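# Reseat the patch-panel plug of the unlit link

## Task

Find the lead whose link lamp on the switch is unlit and press its patch-panel plug home until it latches. Do not move any other plug outward, because that can fail the job. At the end every plug must be latched in its port with its latch lever up, every lead must still pass through all the cable-manager rings it runs through, and no lead may have a new sharp bend or an existing bend made noticeably sharper.

## Robot and tools

ROBOT. There are two arms. left_arm carries a left hand and is on the robot's +y side. right_arm carries a right hand and is on the -y side. The arm names refer to the robot's own sides, not to the sides of the images. Base positions in metres: left_arm (-0.031, +0.242, +1.396), right_arm (-0.031, -0.242, +1.396).

SCENE FRAME. The origin is on the floor at the centre of the robot's foot. +x points forward, +z points up and +y points to the robot's left. The furniture may be rotated relative to the robot. Only the floor height is known.

HAND POINT. Each arm is steered by a hand point 0.05 m in front of the palm and 0.15 m from the wrist mount. Its +z runs along the straight fingers, and the fingertips reach 0.06 to 0.07 m past the point. Its +y points out of the palm. Its +x runs across the palm: away from the thumb on the right hand, toward the thumb on the left hand. A wrist bracket on the little-finger side can strike objects.

ARM BEHAVIOUR. Arms track commands loosely. In free air a hand can settle 1 to 3 cm off target, occasionally 5 cm, usually low, so a gap alone does not mean contact. Each control step the commanded orientation is limited to 40 degrees from the measured one.

ROW LAYOUT. Every row is 28 numbers, each in [-1, 1], and always covers both arms. The order is:
1. left_arm dx, dy, dz, rx, ry, rz.
2. Left hand: thumb_turn, thumb_bend, index, middle, ring, little, force_limit, speed.
3. right_arm dx, dy, dz, rx, ry, rz.
4. Right hand: the same eight numbers.

POSE NUMBERS. These six are offsets, not poses. They are measured along the scene-frame axes from that arm's Hand target as it stands when the action or move begins. 1.0 equals 0.6 m of travel or 180 degrees. rx, ry, rz form one rotation vector about the hand point. Within one action or one move list, every row counts from the same starting target, not from the row before. Successive calls build on each other. Sending six zeros asks nothing new of that arm. If a hand stops short of target, send the remaining distance as a further offset. To release a push against something, command a target back behind the current hand point.

HAND NUMBERS. These are absolute motor targets. -1 is open or straight and +1 is closed or curled. thumb_turn -1 puts the thumb beside the palm and +1 puts it opposite the fingers. force_limit runs linearly from about 0 N at -1 to 10 N at +1 (15 N for the two thumb motors). speed rises from near zero at -1 to full at +0.48 and stays full up to +1. For a soft grip, close at speed -0.94 or below. A motor starts only when its target changes by 0.002 or more. To keep a hand as it is, repeat the eight hand numbers last sent to it. If nothing has been sent yet, use its hand_measured values plus hand_force_limit and hand_speed.

execute_actions. Argument actions: a list of actions. Each action is a table of up to 15 rows, one row per 1/30 s step. A table shorter than 15 rows holds its final row to the end. Optional cameras: a list of names, ["all"], or []. Images are returned for an empty actions list, or when cameras requests them. An empty list is also a cheap way to look.

move. Argument target: one 28-number row, or a list of up to 15 rows. All rows are offsets from the Hand targets at the start of the move. The hand point travels in straight lines that do not avoid obstacles. Arguments:
- speed: m/s, from 0.002 to 4.3, default 0.25. Rotation is capped at twice that value in rad/s. Give one number, or one per target.
- blend: metres, for rounding corners between targets. 0 means stop at each target.
- blocking: false returns after about 0.5 s while the motion continues.
The whole move is capped at 10 s. Faster moves lag and overshoot more and hit harder. The result adds a move: line giving the ending (done, off_target, moving, held, fault) and any limits. limits=paced means the command was clipped. limits=held means a check withheld steps.

wait. Argument seconds, 0 to 3600. It lets the scene run, and any running move continues. stop: brakes a running move. zoom_image: camera (cam_head_left, cam_head_right, cam_left_wrist, cam_right_wrist) and region [x0, y0, x1, y1] in pixels, at most 504 wide and 504 high, from that camera's latest image. Every camera image is 672x504. show_instructions: shows the reference pages. finished_scene: ends the scene for good; scene 1, optional.

RESULTS. Each arm reports:
- end_effector_position (m) and end_effector_quat_wxyz in the scene frame, possibly a few cm off.
- Hand target: the last commanded pose, from which the next offsets count.
- Joint positions, velocities and torques.
- hand_measured, hand_stopped_by (moving, target, force, stalled, fault) and hand_load_n (N at the fingertip, positive when the finger is pushed open), each in motor order.
- hand_force_limit and hand_speed.
A FAULT line or MOTOR HOT line warns of stops. Overheating at 100 °C drops an arm for 30 to 60 s.

AVOID.
- Pulling or nudging any other plug outward.
- Dragging leads out of their rings or kinking them.
- Knocking anything out of the work area.
- Striking fixed parts hard, or pressing a plug or cable too hard.
- Letting the two hands or arms touch each other.
- Holding an arm stretched or straining for long periods.
Push the dark-lamp plug in slowly and in line with its port, and check with the cameras that it has latched.

Each tool is called after "Call:" by a JSON object that holds its "op" and its "data".

Reference images:

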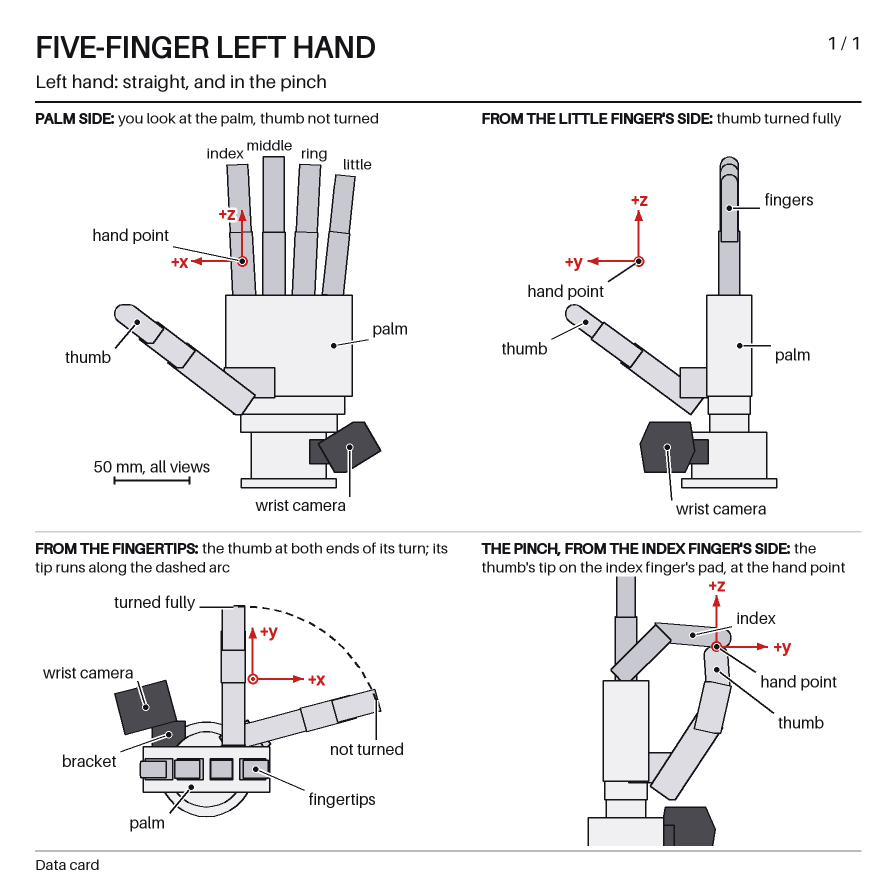

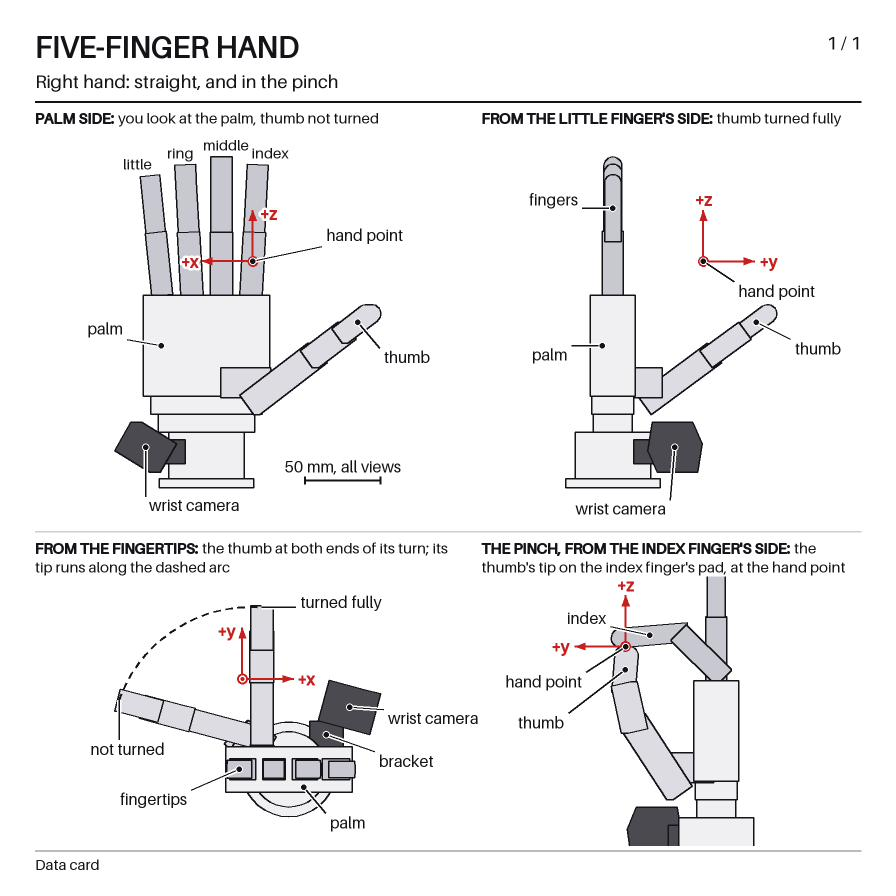

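## Session

Call:
{"op": "execute_actions", "data": {"actions": []}}

Scene clock: 0.00 s.
left_arm: end_effector_position=(+0.4002, -0.0733, +1.1484) hand_measured=(-1.000, -1.000, -1.000, -1.000, -1.000, -1.000) hand_load_n=(+0.0, +0.0, +0.0, +0.0, +0.0, +0.0) hand_stopped_by=(target, target, target, target, target, target) hand_force_limit=0.00 hand_speed=-0.80 end_effector_quat_wxyz=(-0.136, -0.983, -0.040, -0.115) | right_arm: end_effector_position=(+0.4432, -0.2186, +0.9229) hand_measured=(-1.000, -1.000, -1.000, -1.000, -1.000, -1.000) hand_load_n=(+0.0, +0.0, +0.0, +0.0, +0.0, +0.0) hand_stopped_by=(target, target, target, target, target, target) hand_force_limit=0.00 hand_speed=-0.80 end_effector_quat_wxyz=(-0.006, +0.986, +0.154, -0.058)
Joint positions: left_arm=[0.161 0.956 0.442 1.197 -0.995 -0.871] | right_arm=[-0.959 0.79 1.004 -0.174 0.629 -2.009]
Joint velocities: within noise
Joint torques (N m): no reading
Heat: left arm: hottest waist 32 °C; right arm: hottest waist 36 °C.
Hand target: left_arm +0.3982, -0.0733, +1.1489; +0.137, +0.983, +0.038, +0.114 | right_arm +0.4426, -0.2181, +0.9222; -0.007, +0.986, +0.155, -0.059

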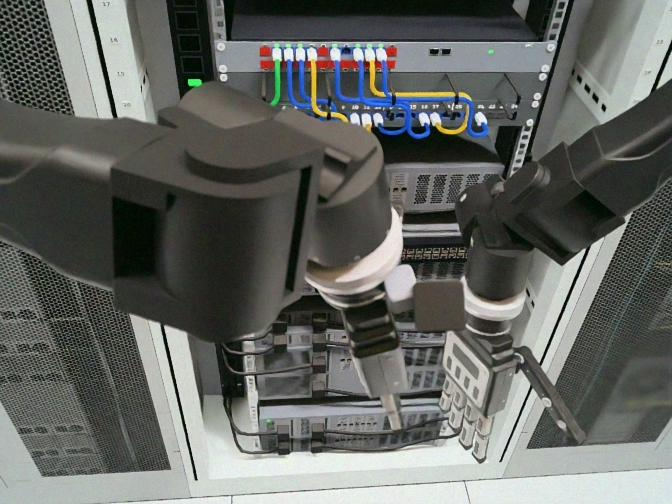

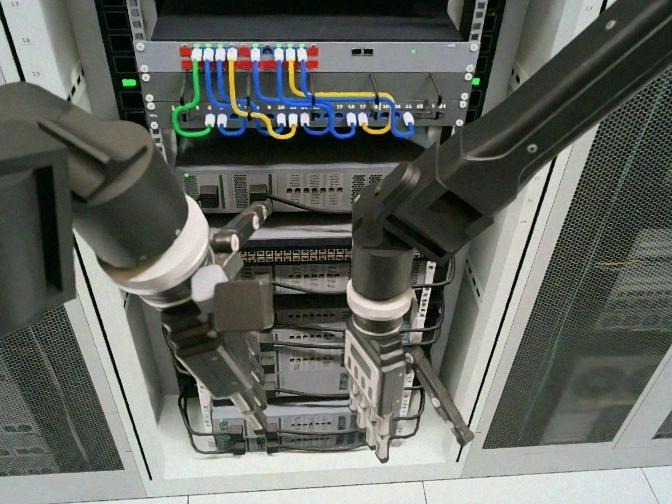

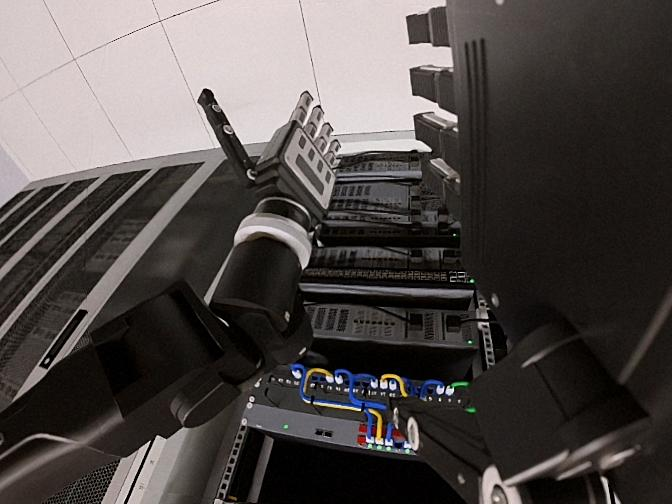

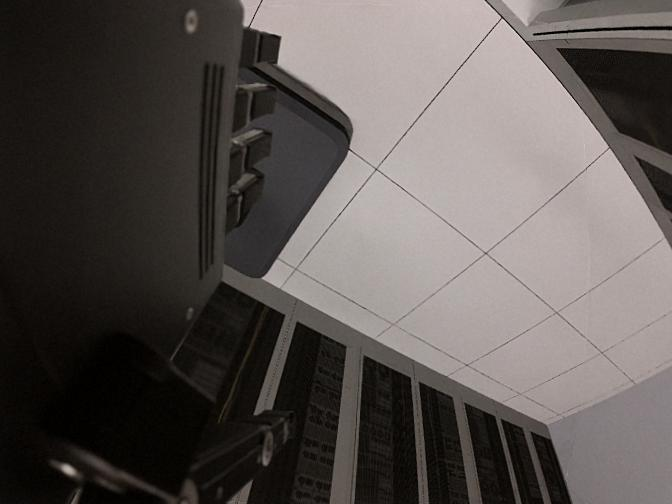

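Call:
{"op": "zoom_image", "data": {"camera": "cam_head_left", "region": [250, 35, 410, 155]}}

Call:
{"op": "zoom_image", "data": {"camera": "cam_head_right", "region": [165, 35, 325, 155]}}

Call:
{"op": "zoom_image", "data": {"camera": "cam_head_right", "region": [275, 35, 435, 155]}}

Call:
{"op": "zoom_image", "data": {"camera": "cam_head_left", "region": [370, 35, 530, 155]}}

Scaled by 3.150 from the camera's image (finer frame: 960x720).

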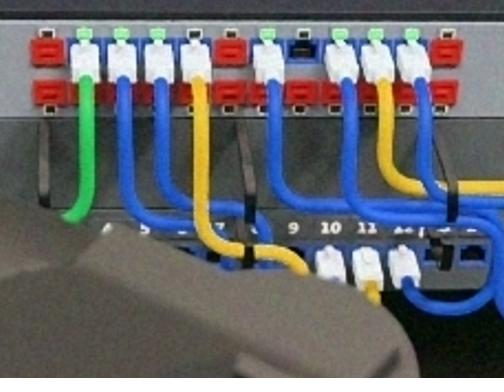

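Scaled by 3.150 from the camera's image (finer frame: 960x720).

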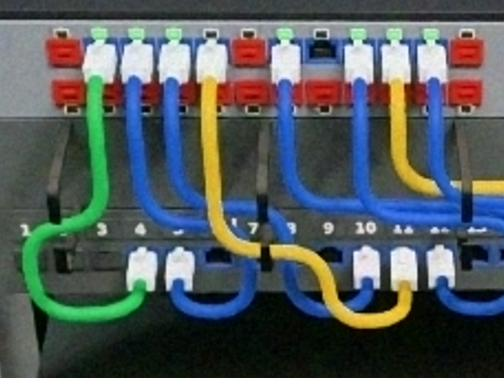

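Scaled by 3.150 from the camera's image (finer frame: 960x720).

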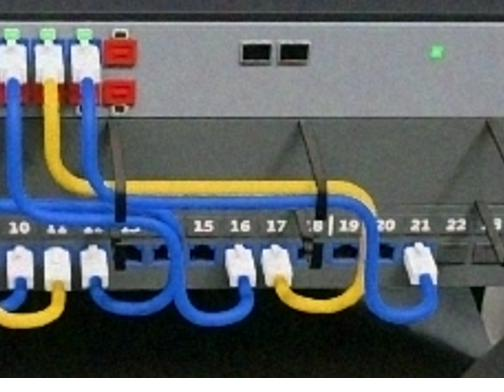

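Scaled by 3.150 from the camera's image (finer frame: 960x720).

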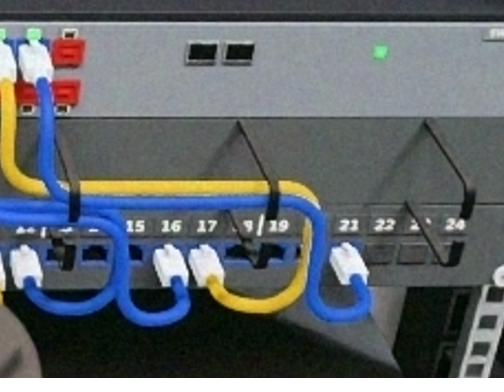

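Call:
{"op": "move", "data": {"target": [-0.113,0.155,0.0,0.085,-0.423,0.048,1,-1,-1,1,1,1,0,0,0,0,0,0,0,0,-1,-1,-1,-1,-1,-1,0,-0.8], "speed": 0.15, "cameras": ["all"]}}

Scene clock: 7.37 s.
left_arm: end_effector_position=(+0.3378, +0.0146, +1.1451) hand_measured=(+1.000, -1.000, -1.000, +1.000, +1.000, +1.000) hand_load_n=(+0.0, +0.0, -0.5, +0.0, +0.0, +0.0) hand_stopped_by=(target, target, target, target, target, target) hand_force_limit=0.00 hand_speed=0.00 end_effector_quat_wxyz=(-0.177, -0.829, +0.238, -0.474) | right_arm: end_effector_position=(+0.4432, -0.2186, +0.9229) hand_measured=(-1.000, -1.000, -1.000, -1.000, -1.000, -1.000) hand_load_n=(+0.0, +0.0, +0.0, +0.0, +0.0, +0.0) hand_stopped_by=(target, target, target, target, target, target) hand_force_limit=0.00 hand_speed=-0.80 end_effector_quat_wxyz=(-0.006, +0.986, +0.154, -0.058)
Joint positions: left_arm=[1.001 0.914 0.175 1.571 0.291 -0.71] | right_arm=[-0.959 0.79 1.004 -0.174 0.629 -2.009]
Joint torques (N m): left_arm=[-0.38 -10.52 -7.13 1.52 0.74 0.03] | right_arm=[0.62 -11.4 0.55 0.12 -0.07 -0.05]
Heat: left arm: hottest waist 32 °C; right arm: hottest waist 36 °C.
Hand target: left_arm +0.3304, +0.0197, +1.1489; +0.023, +0.729, -0.030, +0.683 | right_arm +0.4426, -0.2181, +0.9222; -0.007, +0.986, +0.155, -0.059
Off the commanded pose: left_arm 0.010 m, 46 deg; orientation clipped | right_arm 0.001 m, 0 deg.
joint sent to its limit (left arm) — joint 4 (wrist pitch), upper limit. The joint targets are off in orientation, not in position.
move: off_target (left_arm); limits=paced

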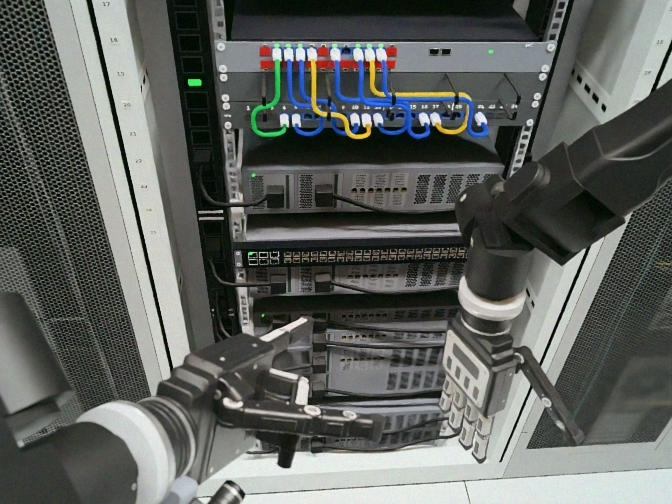

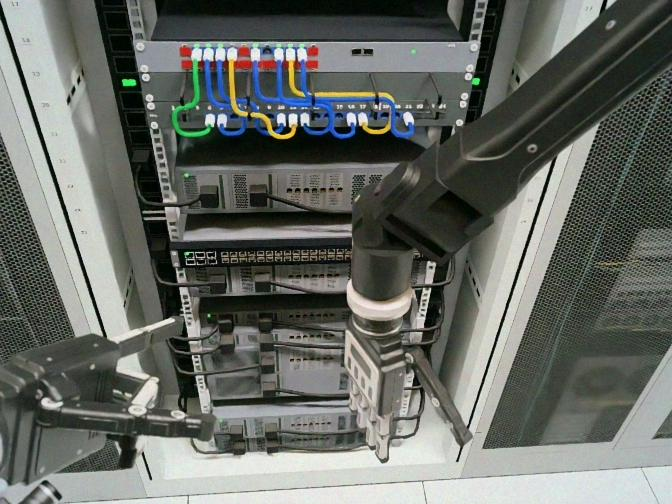

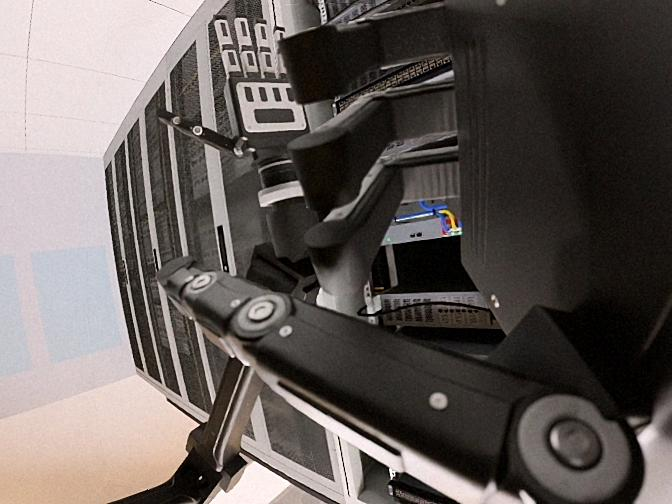

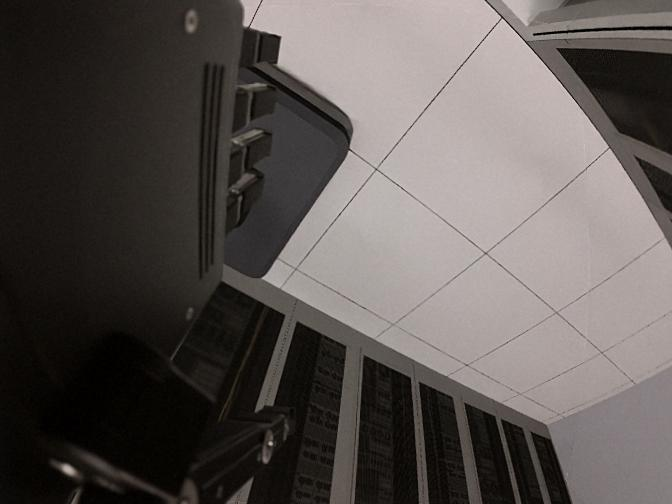

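Call:
{"op": "zoom_image", "data": {"camera": "cam_head_left", "region": [320, 40, 420, 150]}}

Call:
{"op": "zoom_image", "data": {"camera": "cam_head_right", "region": [240, 40, 340, 150]}}

Call:
{"op": "zoom_image", "data": {"camera": "cam_head_left", "region": [240, 40, 400, 160]}}

Scaled by 4.582 from the camera's image (finer frame: 960x720).

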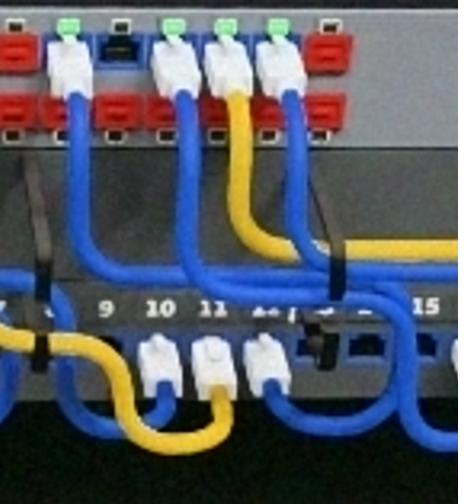

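Scaled by 4.582 from the camera's image (finer frame: 960x720).

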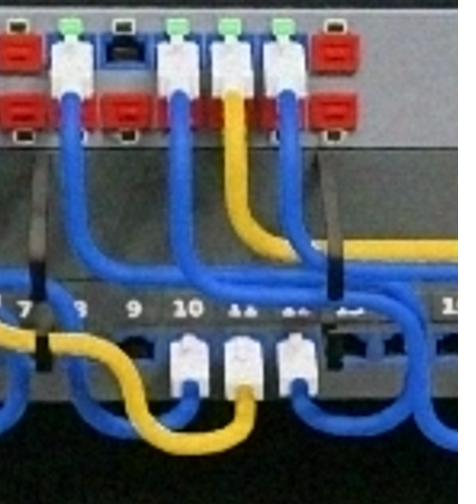

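Scaled by 3.150 from the camera's image (finer frame: 960x720).

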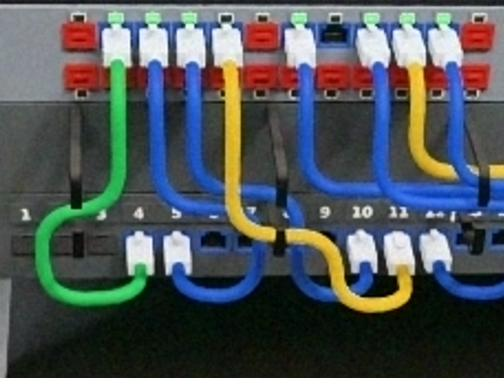

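Call:
{"op": "move", "data": {"target": [0.367,0.1,-0.082,-0.003,-0.021,0.024,1,-1,-1,1,1,1,0,0,0,0,0,0,0,0,-1,-1,-1,-1,-1,-1,0,-0.8], "speed": 0.15, "cameras": ["all"]}}

Scene clock: 12.70 s.
left_arm: end_effector_position=(+0.5510, +0.0777, +1.1025) hand_measured=(+1.000, -1.000, -1.000, +1.000, +1.000, +1.000) hand_load_n=(-0.5, +0.0, +0.0, +0.0, +0.0, +0.0) hand_stopped_by=(target, target, target, target, target, target) hand_force_limit=0.00 hand_speed=0.00 end_effector_quat_wxyz=(-0.063, -0.799, +0.095, -0.591) | right_arm: end_effector_position=(+0.4432, -0.2186, +0.9229) hand_measured=(-1.000, -1.000, -1.000, -1.000, -1.000, -1.000) hand_load_n=(+0.0, +0.0, +0.0, +0.0, +0.0, +0.0) hand_stopped_by=(target, target, target, target, target, target) hand_force_limit=0.00 hand_speed=-0.80 end_effector_quat_wxyz=(-0.006, +0.986, +0.154, -0.058)
Joint positions: left_arm=[1.1 0.905 0.615 1.571 0.206 -0.984] | right_arm=[-0.959 0.79 1.004 -0.174 0.629 -2.009]
Joint torques (N m): left_arm=[-1.32 -12.1 -1.58 2 0.37 -0.18] | right_arm=[0.85 -11.22 0.55 0.16 -0.06 -0.04]
Heat: left arm: hottest waist 32 °C; right arm: hottest waist 36 °C.
Hand target: left_arm +0.5506, +0.0797, +1.0998; +0.000, +0.707, +0.000, +0.707 | right_arm +0.4426, -0.2181, +0.9222; -0.007, +0.986, +0.155, -0.059
Off the commanded pose: left_arm 0.003 m, 21 deg | right_arm 0.001 m, 0 deg.
joint sent to its limit (left arm) — joint 4 (wrist pitch), upper limit. The joint targets are off in orientation, not in position.
move: off_target (left_arm)

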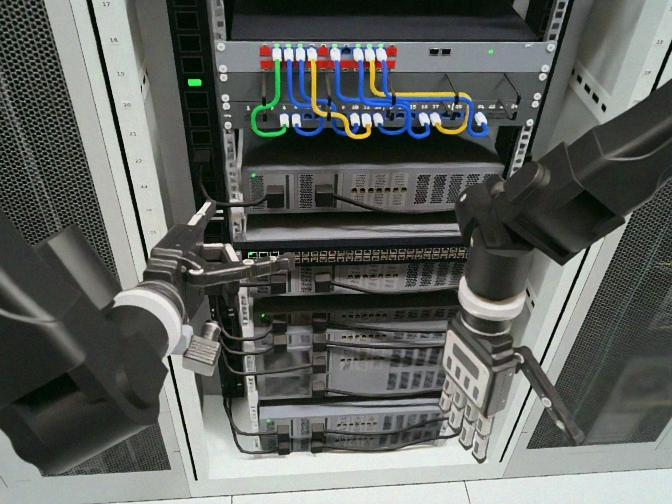

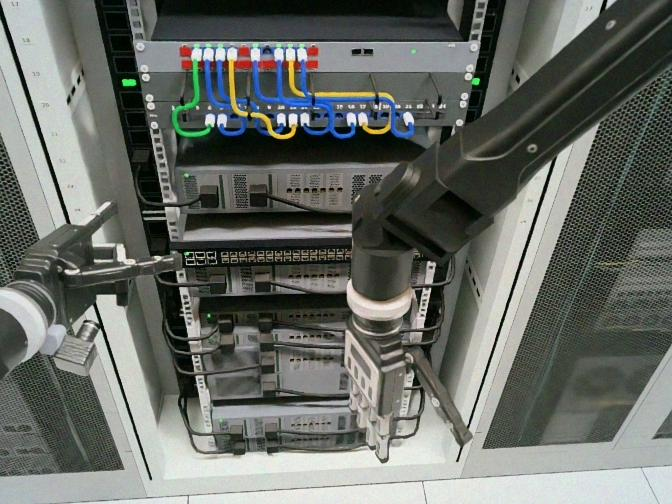

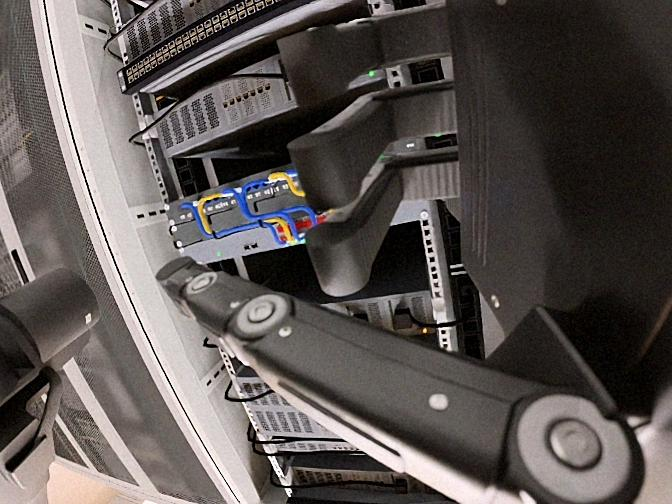

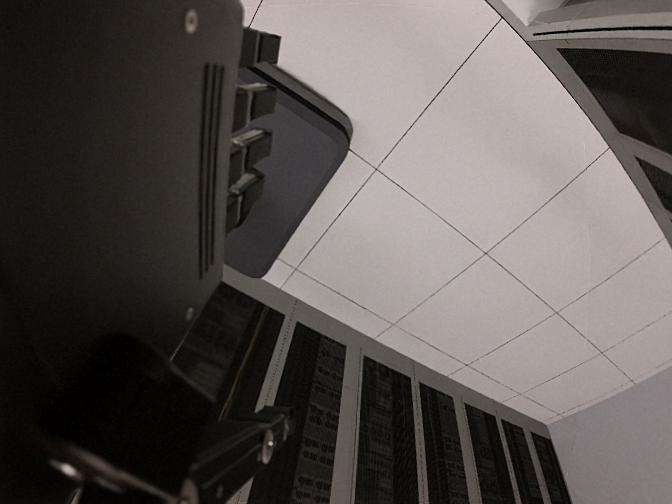

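Call:
{"op": "move", "data": {"target": [0.183,-0.167,0,0,0,0,1,-1,-1,1,1,1,0,0,0,0,0,0,0,0,-1,-1,-1,-1,-1,-1,0,-0.8], "speed": 0.15, "cameras": ["cam_head_left","cam_head_right","cam_left_wrist"]}}

Scene clock: 15.27 s.
left_arm: end_effector_position=(+0.6607, -0.0171, +1.0970) hand_measured=(+1.000, -1.000, -1.000, +1.000, +1.000, +1.000) hand_load_n=(-0.5, +0.0, +0.0, +0.0, +0.0, +0.0) hand_stopped_by=(target, target, target, target, target, target) hand_force_limit=0.00 hand_speed=0.00 end_effector_quat_wxyz=(-0.047, -0.743, +0.048, -0.666) | right_arm: end_effector_position=(+0.4432, -0.2186, +0.9229) hand_measured=(-1.000, -1.000, -1.000, -1.000, -1.000, -1.000) hand_load_n=(+0.0, +0.0, +0.0, +0.0, +0.0, +0.0) hand_stopped_by=(target, target, target, target, target, target) hand_force_limit=0.00 hand_speed=-0.80 end_effector_quat_wxyz=(-0.006, +0.986, +0.154, -0.058)
Joint positions: left_arm=[0.806 1.167 1.025 1.571 0.196 -0.767] | right_arm=[-0.959 0.79 1.004 -0.174 0.629 -2.009]
Joint torques (N m): left_arm=[-6.59 -12.51 -0.47 1.65 0.74 0.07] | right_arm=[0.85 -11.22 0.53 0.12 -0.06 -0.04]
Heat: left arm: hottest waist 32 °C; right arm: hottest waist 36 °C.
Hand target: left_arm +0.6604, -0.0205, +1.0996; +0.000, +0.707, +0.000, +0.707 | right_arm +0.4426, -0.2181, +0.9222; -0.007, +0.986, +0.155, -0.059
Off the commanded pose: left_arm 0.004 m, 10 deg | right_arm 0.001 m, 0 deg.
joint sent to its limit (left arm) — joint 4 (wrist pitch), upper limit. The joint targets are off in orientation, not in position.
move: off_target (left_arm)

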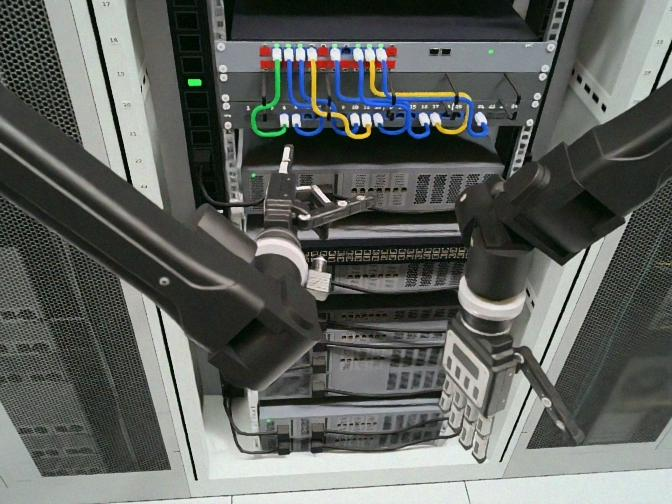

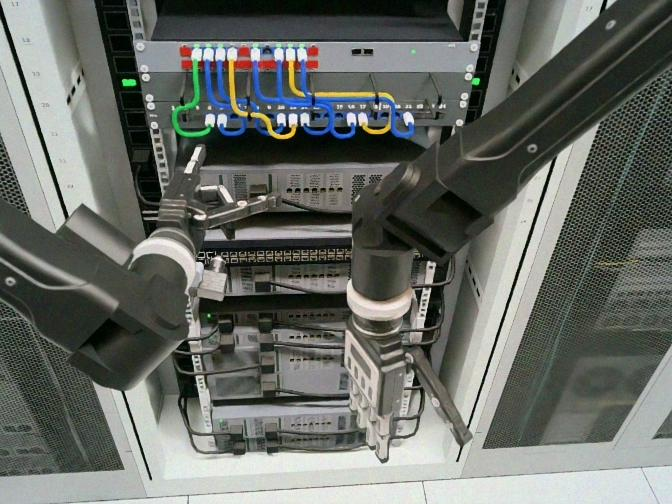

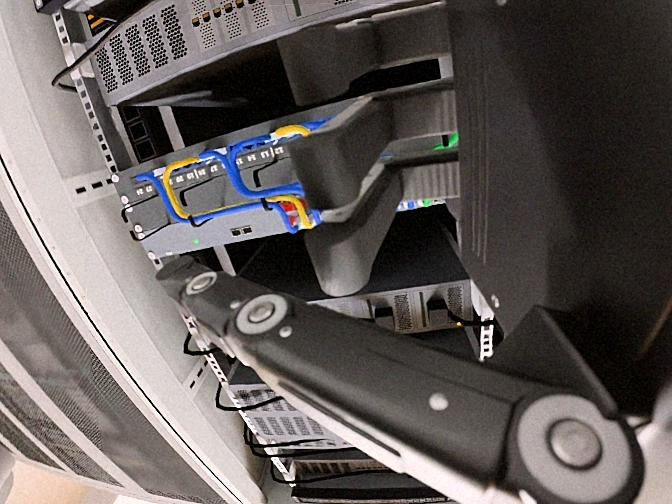

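Call:
{"op": "zoom_image", "data": {"camera": "cam_head_left", "region": [205, 30, 285, 140]}}

Call:
{"op": "zoom_image", "data": {"camera": "cam_head_right", "region": [125, 30, 205, 140]}}

Call:
{"op": "zoom_image", "data": {"camera": "cam_head_left", "region": [480, 30, 560, 140]}}

Call:
{"op": "zoom_image", "data": {"camera": "cam_head_right", "region": [405, 30, 485, 140]}}

Scaled by 4.582 from the camera's image (finer frame: 960x720).

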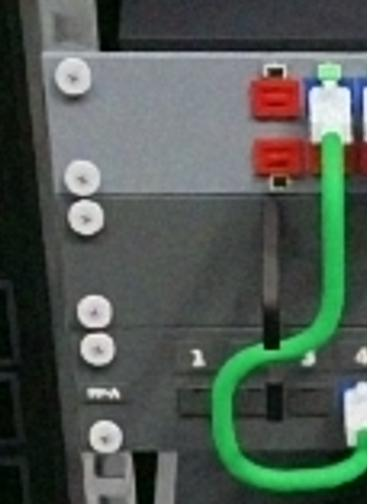

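Scaled by 4.582 from the camera's image (finer frame: 960x720).

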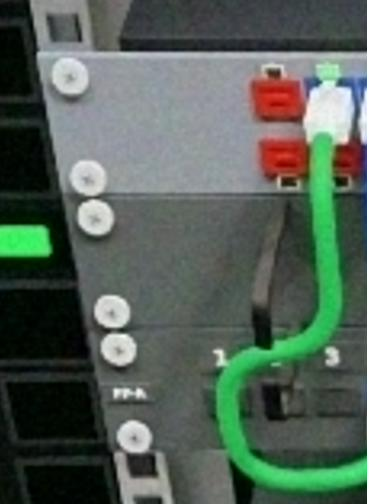

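Scaled by 4.582 from the camera's image (finer frame: 960x720).

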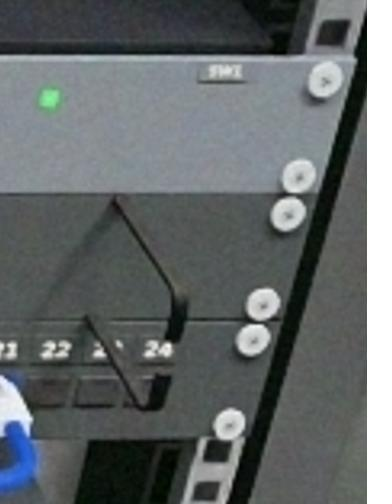

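Scaled by 4.582 from the camera's image (finer frame: 960x720).

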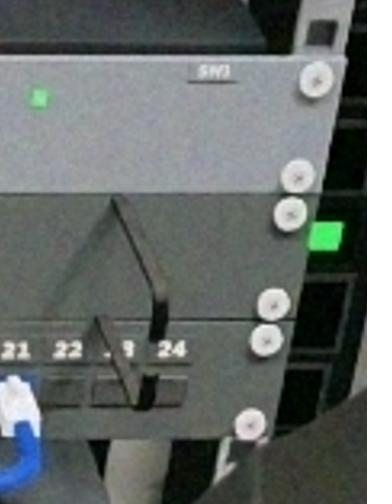

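Call:
{"op": "move", "data": {"target": [0.143,-0.182,-0.057,0,0,0,1,-1,-1,1,1,1,0,0,-0.2,-0.13,-0.05,0,0,0,-1,-1,-1,-1,-1,-1,0,-0.8], "speed": 0.12, "cameras": ["cam_head_left","cam_head_right","cam_left_wrist"]}}

Scene clock: 18.20 s.
left_arm: end_effector_position=(+0.7463, -0.1207, +1.0638) hand_measured=(+1.000, -1.000, -1.000, +1.000, +1.000, +1.000) hand_load_n=(-0.5, +0.0, +0.0, +0.0, +0.0, +0.0) hand_stopped_by=(target, target, target, target, target, target) hand_force_limit=0.00 hand_speed=0.00 end_effector_quat_wxyz=(+0.004, -0.704, -0.002, -0.710) | right_arm: end_effector_position=(+0.3335, -0.2912, +0.8938) hand_measured=(-1.000, -1.000, -1.000, -1.000, -1.000, -1.000) hand_load_n=(+0.0, +0.0, +0.0, +0.0, +0.0, +0.0) hand_stopped_by=(target, target, target, target, target, target) hand_force_limit=0.00 hand_speed=-0.80 end_effector_quat_wxyz=(-0.011, +0.986, +0.157, -0.051)
Joint positions: left_arm=[0.657 1.539 1.566 1.562 0.184 -0.648] | right_arm=[-1.342 0.777 0.738 0.085 0.233 -2.001]
Joint torques (N m): left_arm=[-11.63 -10.75 0.53 0.34 0.63 0.05] | right_arm=[-1.55 -10.46 -1.84 0.58 -0.2 0.05]
Heat: left arm: hottest waist 32 °C; right arm: hottest waist 36 °C.
Hand target: left_arm +0.7462, -0.1297, +1.0655; +0.000, +0.707, +0.000, +0.707 | right_arm +0.3226, -0.2962, +0.8922; -0.006, +0.986, +0.155, -0.059
Off the commanded pose: left_arm 0.009 m, 1 deg | right_arm 0.012 m, 1 deg.
move: off_target (right_arm)

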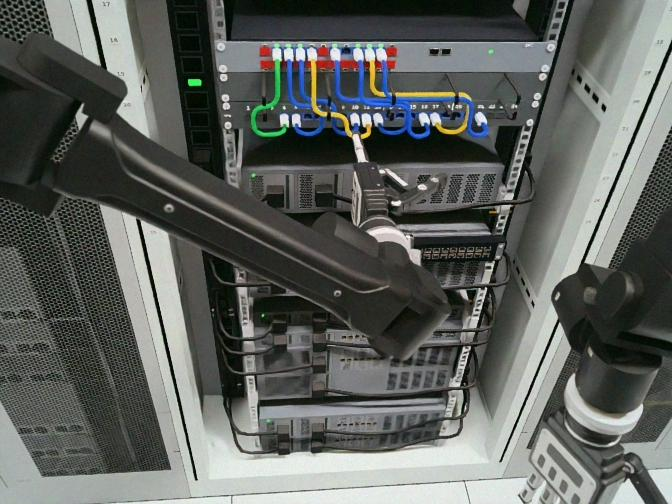

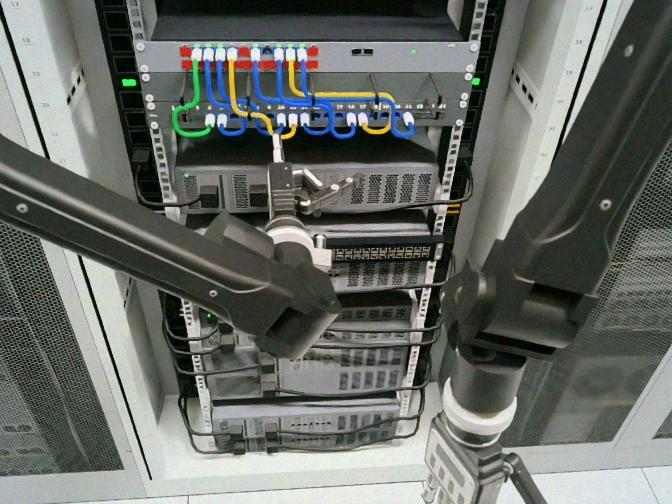

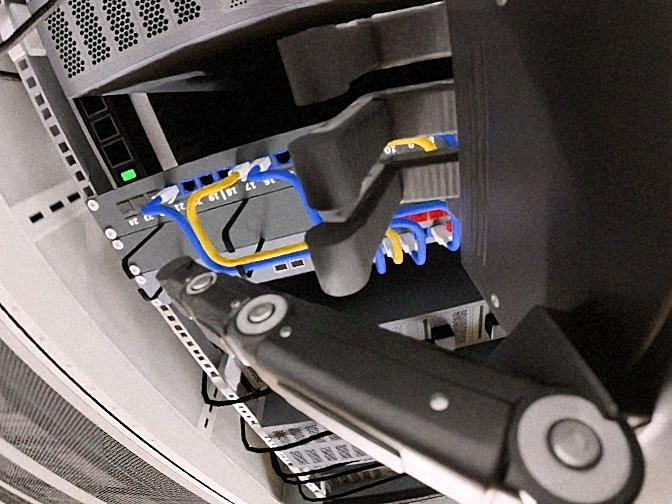

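Call:
{"op": "zoom_image", "data": {"camera": "cam_head_left", "region": [320, 90, 420, 190]}}

Call:
{"op": "zoom_image", "data": {"camera": "cam_head_right", "region": [240, 90, 340, 190]}}

Scaled by 5.040 from the camera's image (finer frame: 960x720).

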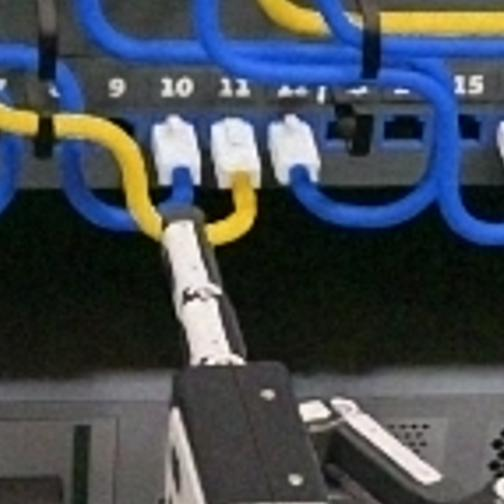

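Scaled by 5.040 from the camera's image (finer frame: 960x720).

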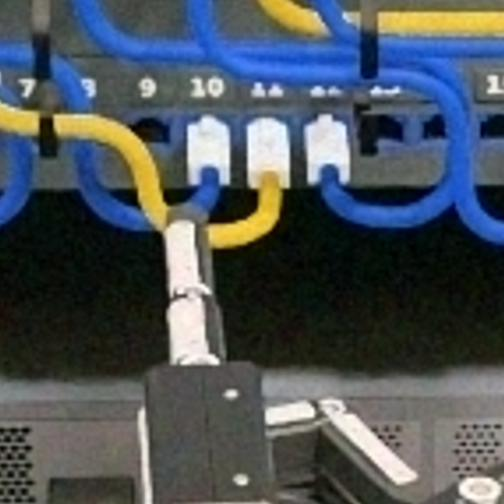

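Call:
{"op": "move", "data": {"target": [0,0.16,0.03,0,0,0,1,-1,-1,1,1,1,0,0,0,0,0,0,0,0,-1,-1,-1,-1,-1,-1,0,-0.8], "speed": 0.15, "cameras": ["cam_head_left","cam_head_right","cam_left_wrist"]}}

Call:
{"op": "zoom_image", "data": {"camera": "cam_left_wrist", "region": [120, 90, 320, 240]}}

Scene clock: 20.43 s.
left_arm: end_effector_position=(+0.7483, -0.0357, +1.0882) hand_measured=(+1.000, -1.000, -1.000, +1.000, +1.000, +1.000) hand_load_n=(-0.5, +0.0, +0.0, +0.0, +0.0, +0.0) hand_stopped_by=(target, target, target, target, target, target) hand_force_limit=0.00 hand_speed=0.00 end_effector_quat_wxyz=(+0.003, -0.705, +0.000, -0.709) | right_arm: end_effector_position=(+0.3335, -0.2912, +0.8938) hand_measured=(-1.000, -1.000, -1.000, -1.000, -1.000, -1.000) hand_load_n=(+0.0, -0.5, +0.0, +0.0, +0.0, +0.0) hand_stopped_by=(target, target, target, target, target, target) hand_force_limit=0.00 hand_speed=-0.80 end_effector_quat_wxyz=(-0.011, +0.986, +0.157, -0.051)
Joint positions: left_arm=[0.74 1.327 1.365 1.562 0.182 -0.732] | right_arm=[-1.342 0.777 0.738 0.085 0.233 -2.001]
Joint torques (N m): left_arm=[-6.71 -13.27 -0.06 1.1 0.56 -0.18] | right_arm=[-1.55 -10.64 -1.81 0.57 -0.2 0.06]
Heat: left arm: hottest waist 32 °C; right arm: hottest waist 36 °C.
Hand target: left_arm +0.7463, -0.0337, +1.0836; +0.000, +0.707, +0.000, +0.707 | right_arm +0.3226, -0.2962, +0.8922; -0.006, +0.986, +0.155, -0.059
Off the commanded pose: left_arm 0.005 m, 0 deg | right_arm 0.012 m, 1 deg.
move: done

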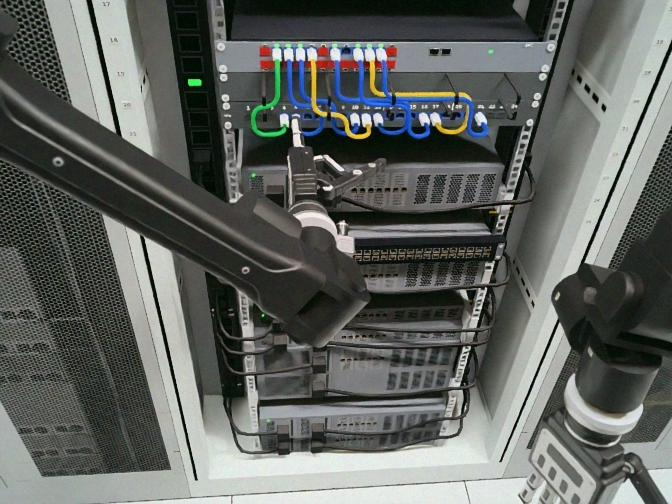

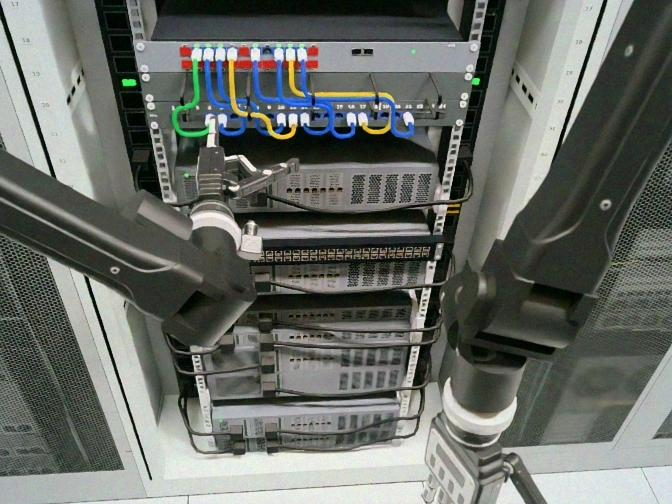

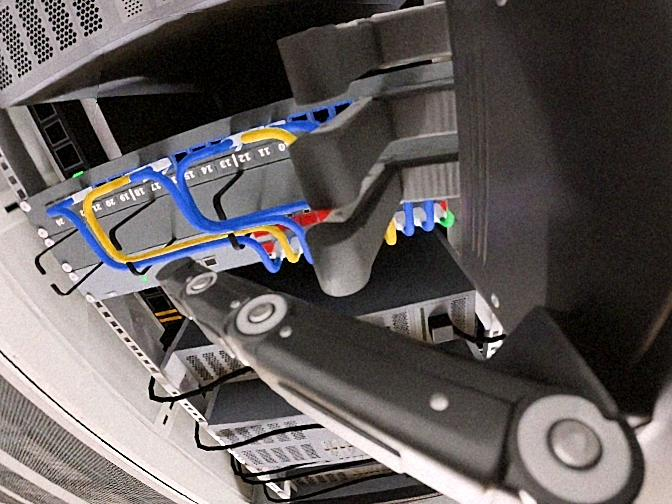

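Scaled by 2.520 from the camera's image (finer frame: 960x720).

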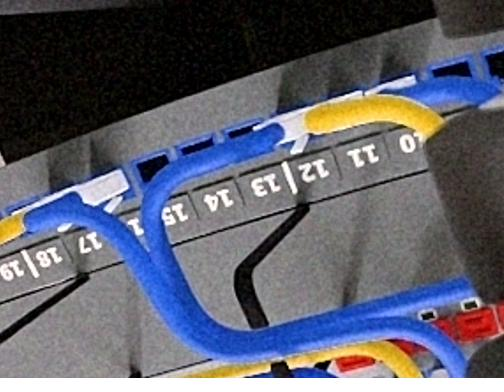

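Call:
{"op": "move", "data": {"target": [-0.017,0.1,0.083,0,0,0,1,-1,-1,1,1,1,0,0,0,0,0,0,0,0,-1,-1,-1,-1,-1,-1,0,-0.8], "speed": 0.15, "cameras": ["cam_head_left","cam_left_wrist"]}}

Call:
{"op": "zoom_image", "data": {"camera": "cam_left_wrist", "region": [150, 40, 310, 160]}}

Scene clock: 22.33 s.
left_arm: end_effector_position=(+0.7380, +0.0252, +1.1371) hand_measured=(+1.000, -1.000, -1.000, +1.000, +1.000, +1.000) hand_load_n=(+0.0, +0.0, +0.0, +0.0, +0.0, +0.0) hand_stopped_by=(target, target, target, target, target, target) hand_force_limit=0.00 hand_speed=0.00 end_effector_quat_wxyz=(+0.004, -0.705, +0.000, -0.710) | right_arm: end_effector_position=(+0.3335, -0.2912, +0.8938) hand_measured=(-1.000, -1.000, -1.000, -1.000, -1.000, -1.000) hand_load_n=(+0.0, -0.5, +0.0, +0.0, +0.0, +0.0) hand_stopped_by=(target, target, target, target, target, target) hand_force_limit=0.00 hand_speed=-0.80 end_effector_quat_wxyz=(-0.011, +0.986, +0.157, -0.051)
Joint positions: left_arm=[0.761 1.124 1.167 1.562 0.182 -0.752] | right_arm=[-1.342 0.777 0.738 0.085 0.233 -2.001]
Joint torques (N m): left_arm=[-3.66 -14.04 -0.14 1.07 0.55 -0.25] | right_arm=[-1.61 -10.81 -1.83 0.54 -0.19 0.05]
Heat: left arm: hottest waist 32 °C; right arm: hottest waist 36 °C.
Hand target: left_arm +0.7361, +0.0263, +1.1334; +0.000, +0.707, +0.000, +0.707 | right_arm +0.3226, -0.2962, +0.8922; -0.006, +0.986, +0.155, -0.059
Off the commanded pose: left_arm 0.004 m, 1 deg | right_arm 0.012 m, 1 deg.
move: done

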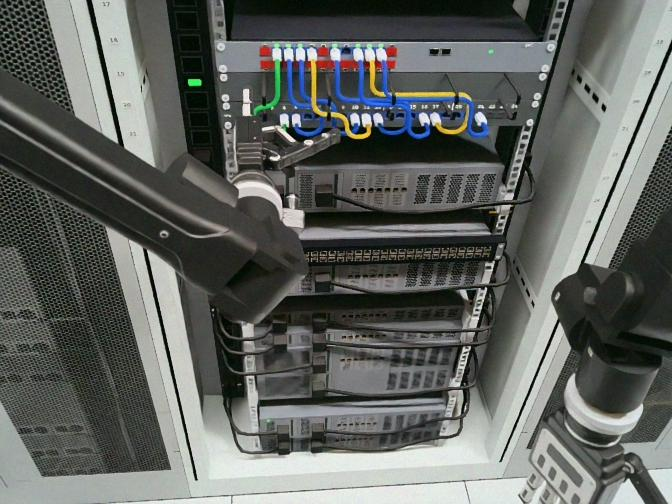

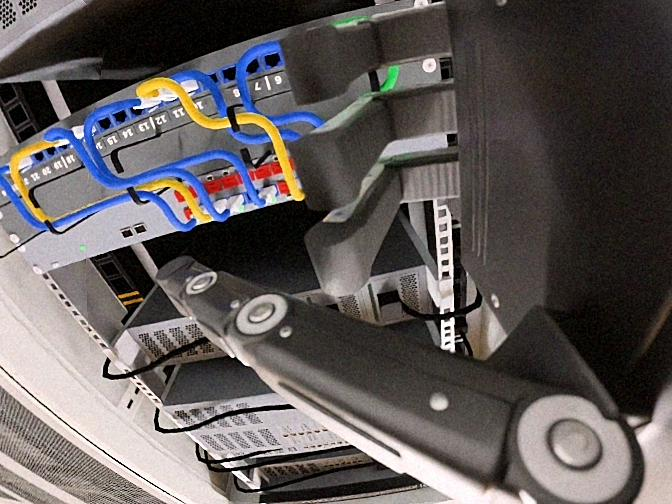

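Scaled by 3.150 from the camera's image (finer frame: 960x720).

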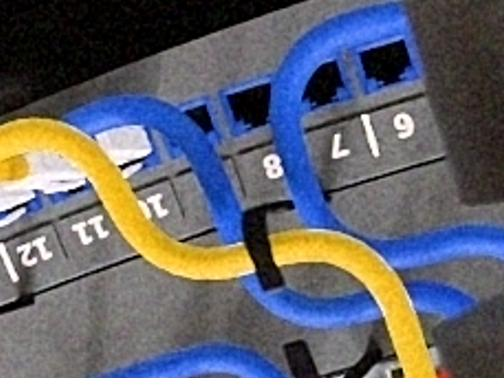

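Call:
{"op": "zoom_image", "data": {"camera": "cam_left_wrist", "region": [120, 50, 220, 130]}}

Call:
{"op": "zoom_image", "data": {"camera": "cam_left_wrist", "region": [0, 50, 250, 250]}}

Scaled by 5.040 from the camera's image (finer frame: 960x720).

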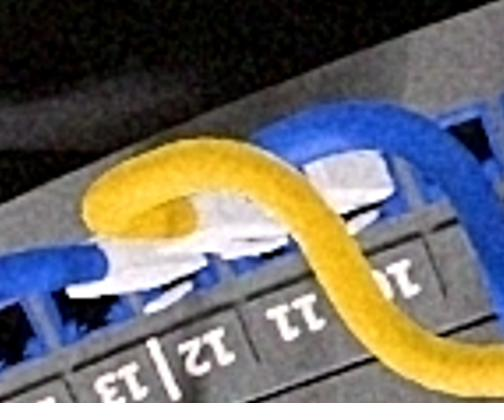

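Scaled by 2.016 from the camera's image (finer frame: 960x720).

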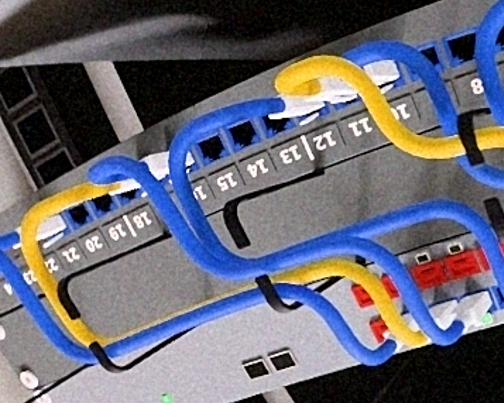

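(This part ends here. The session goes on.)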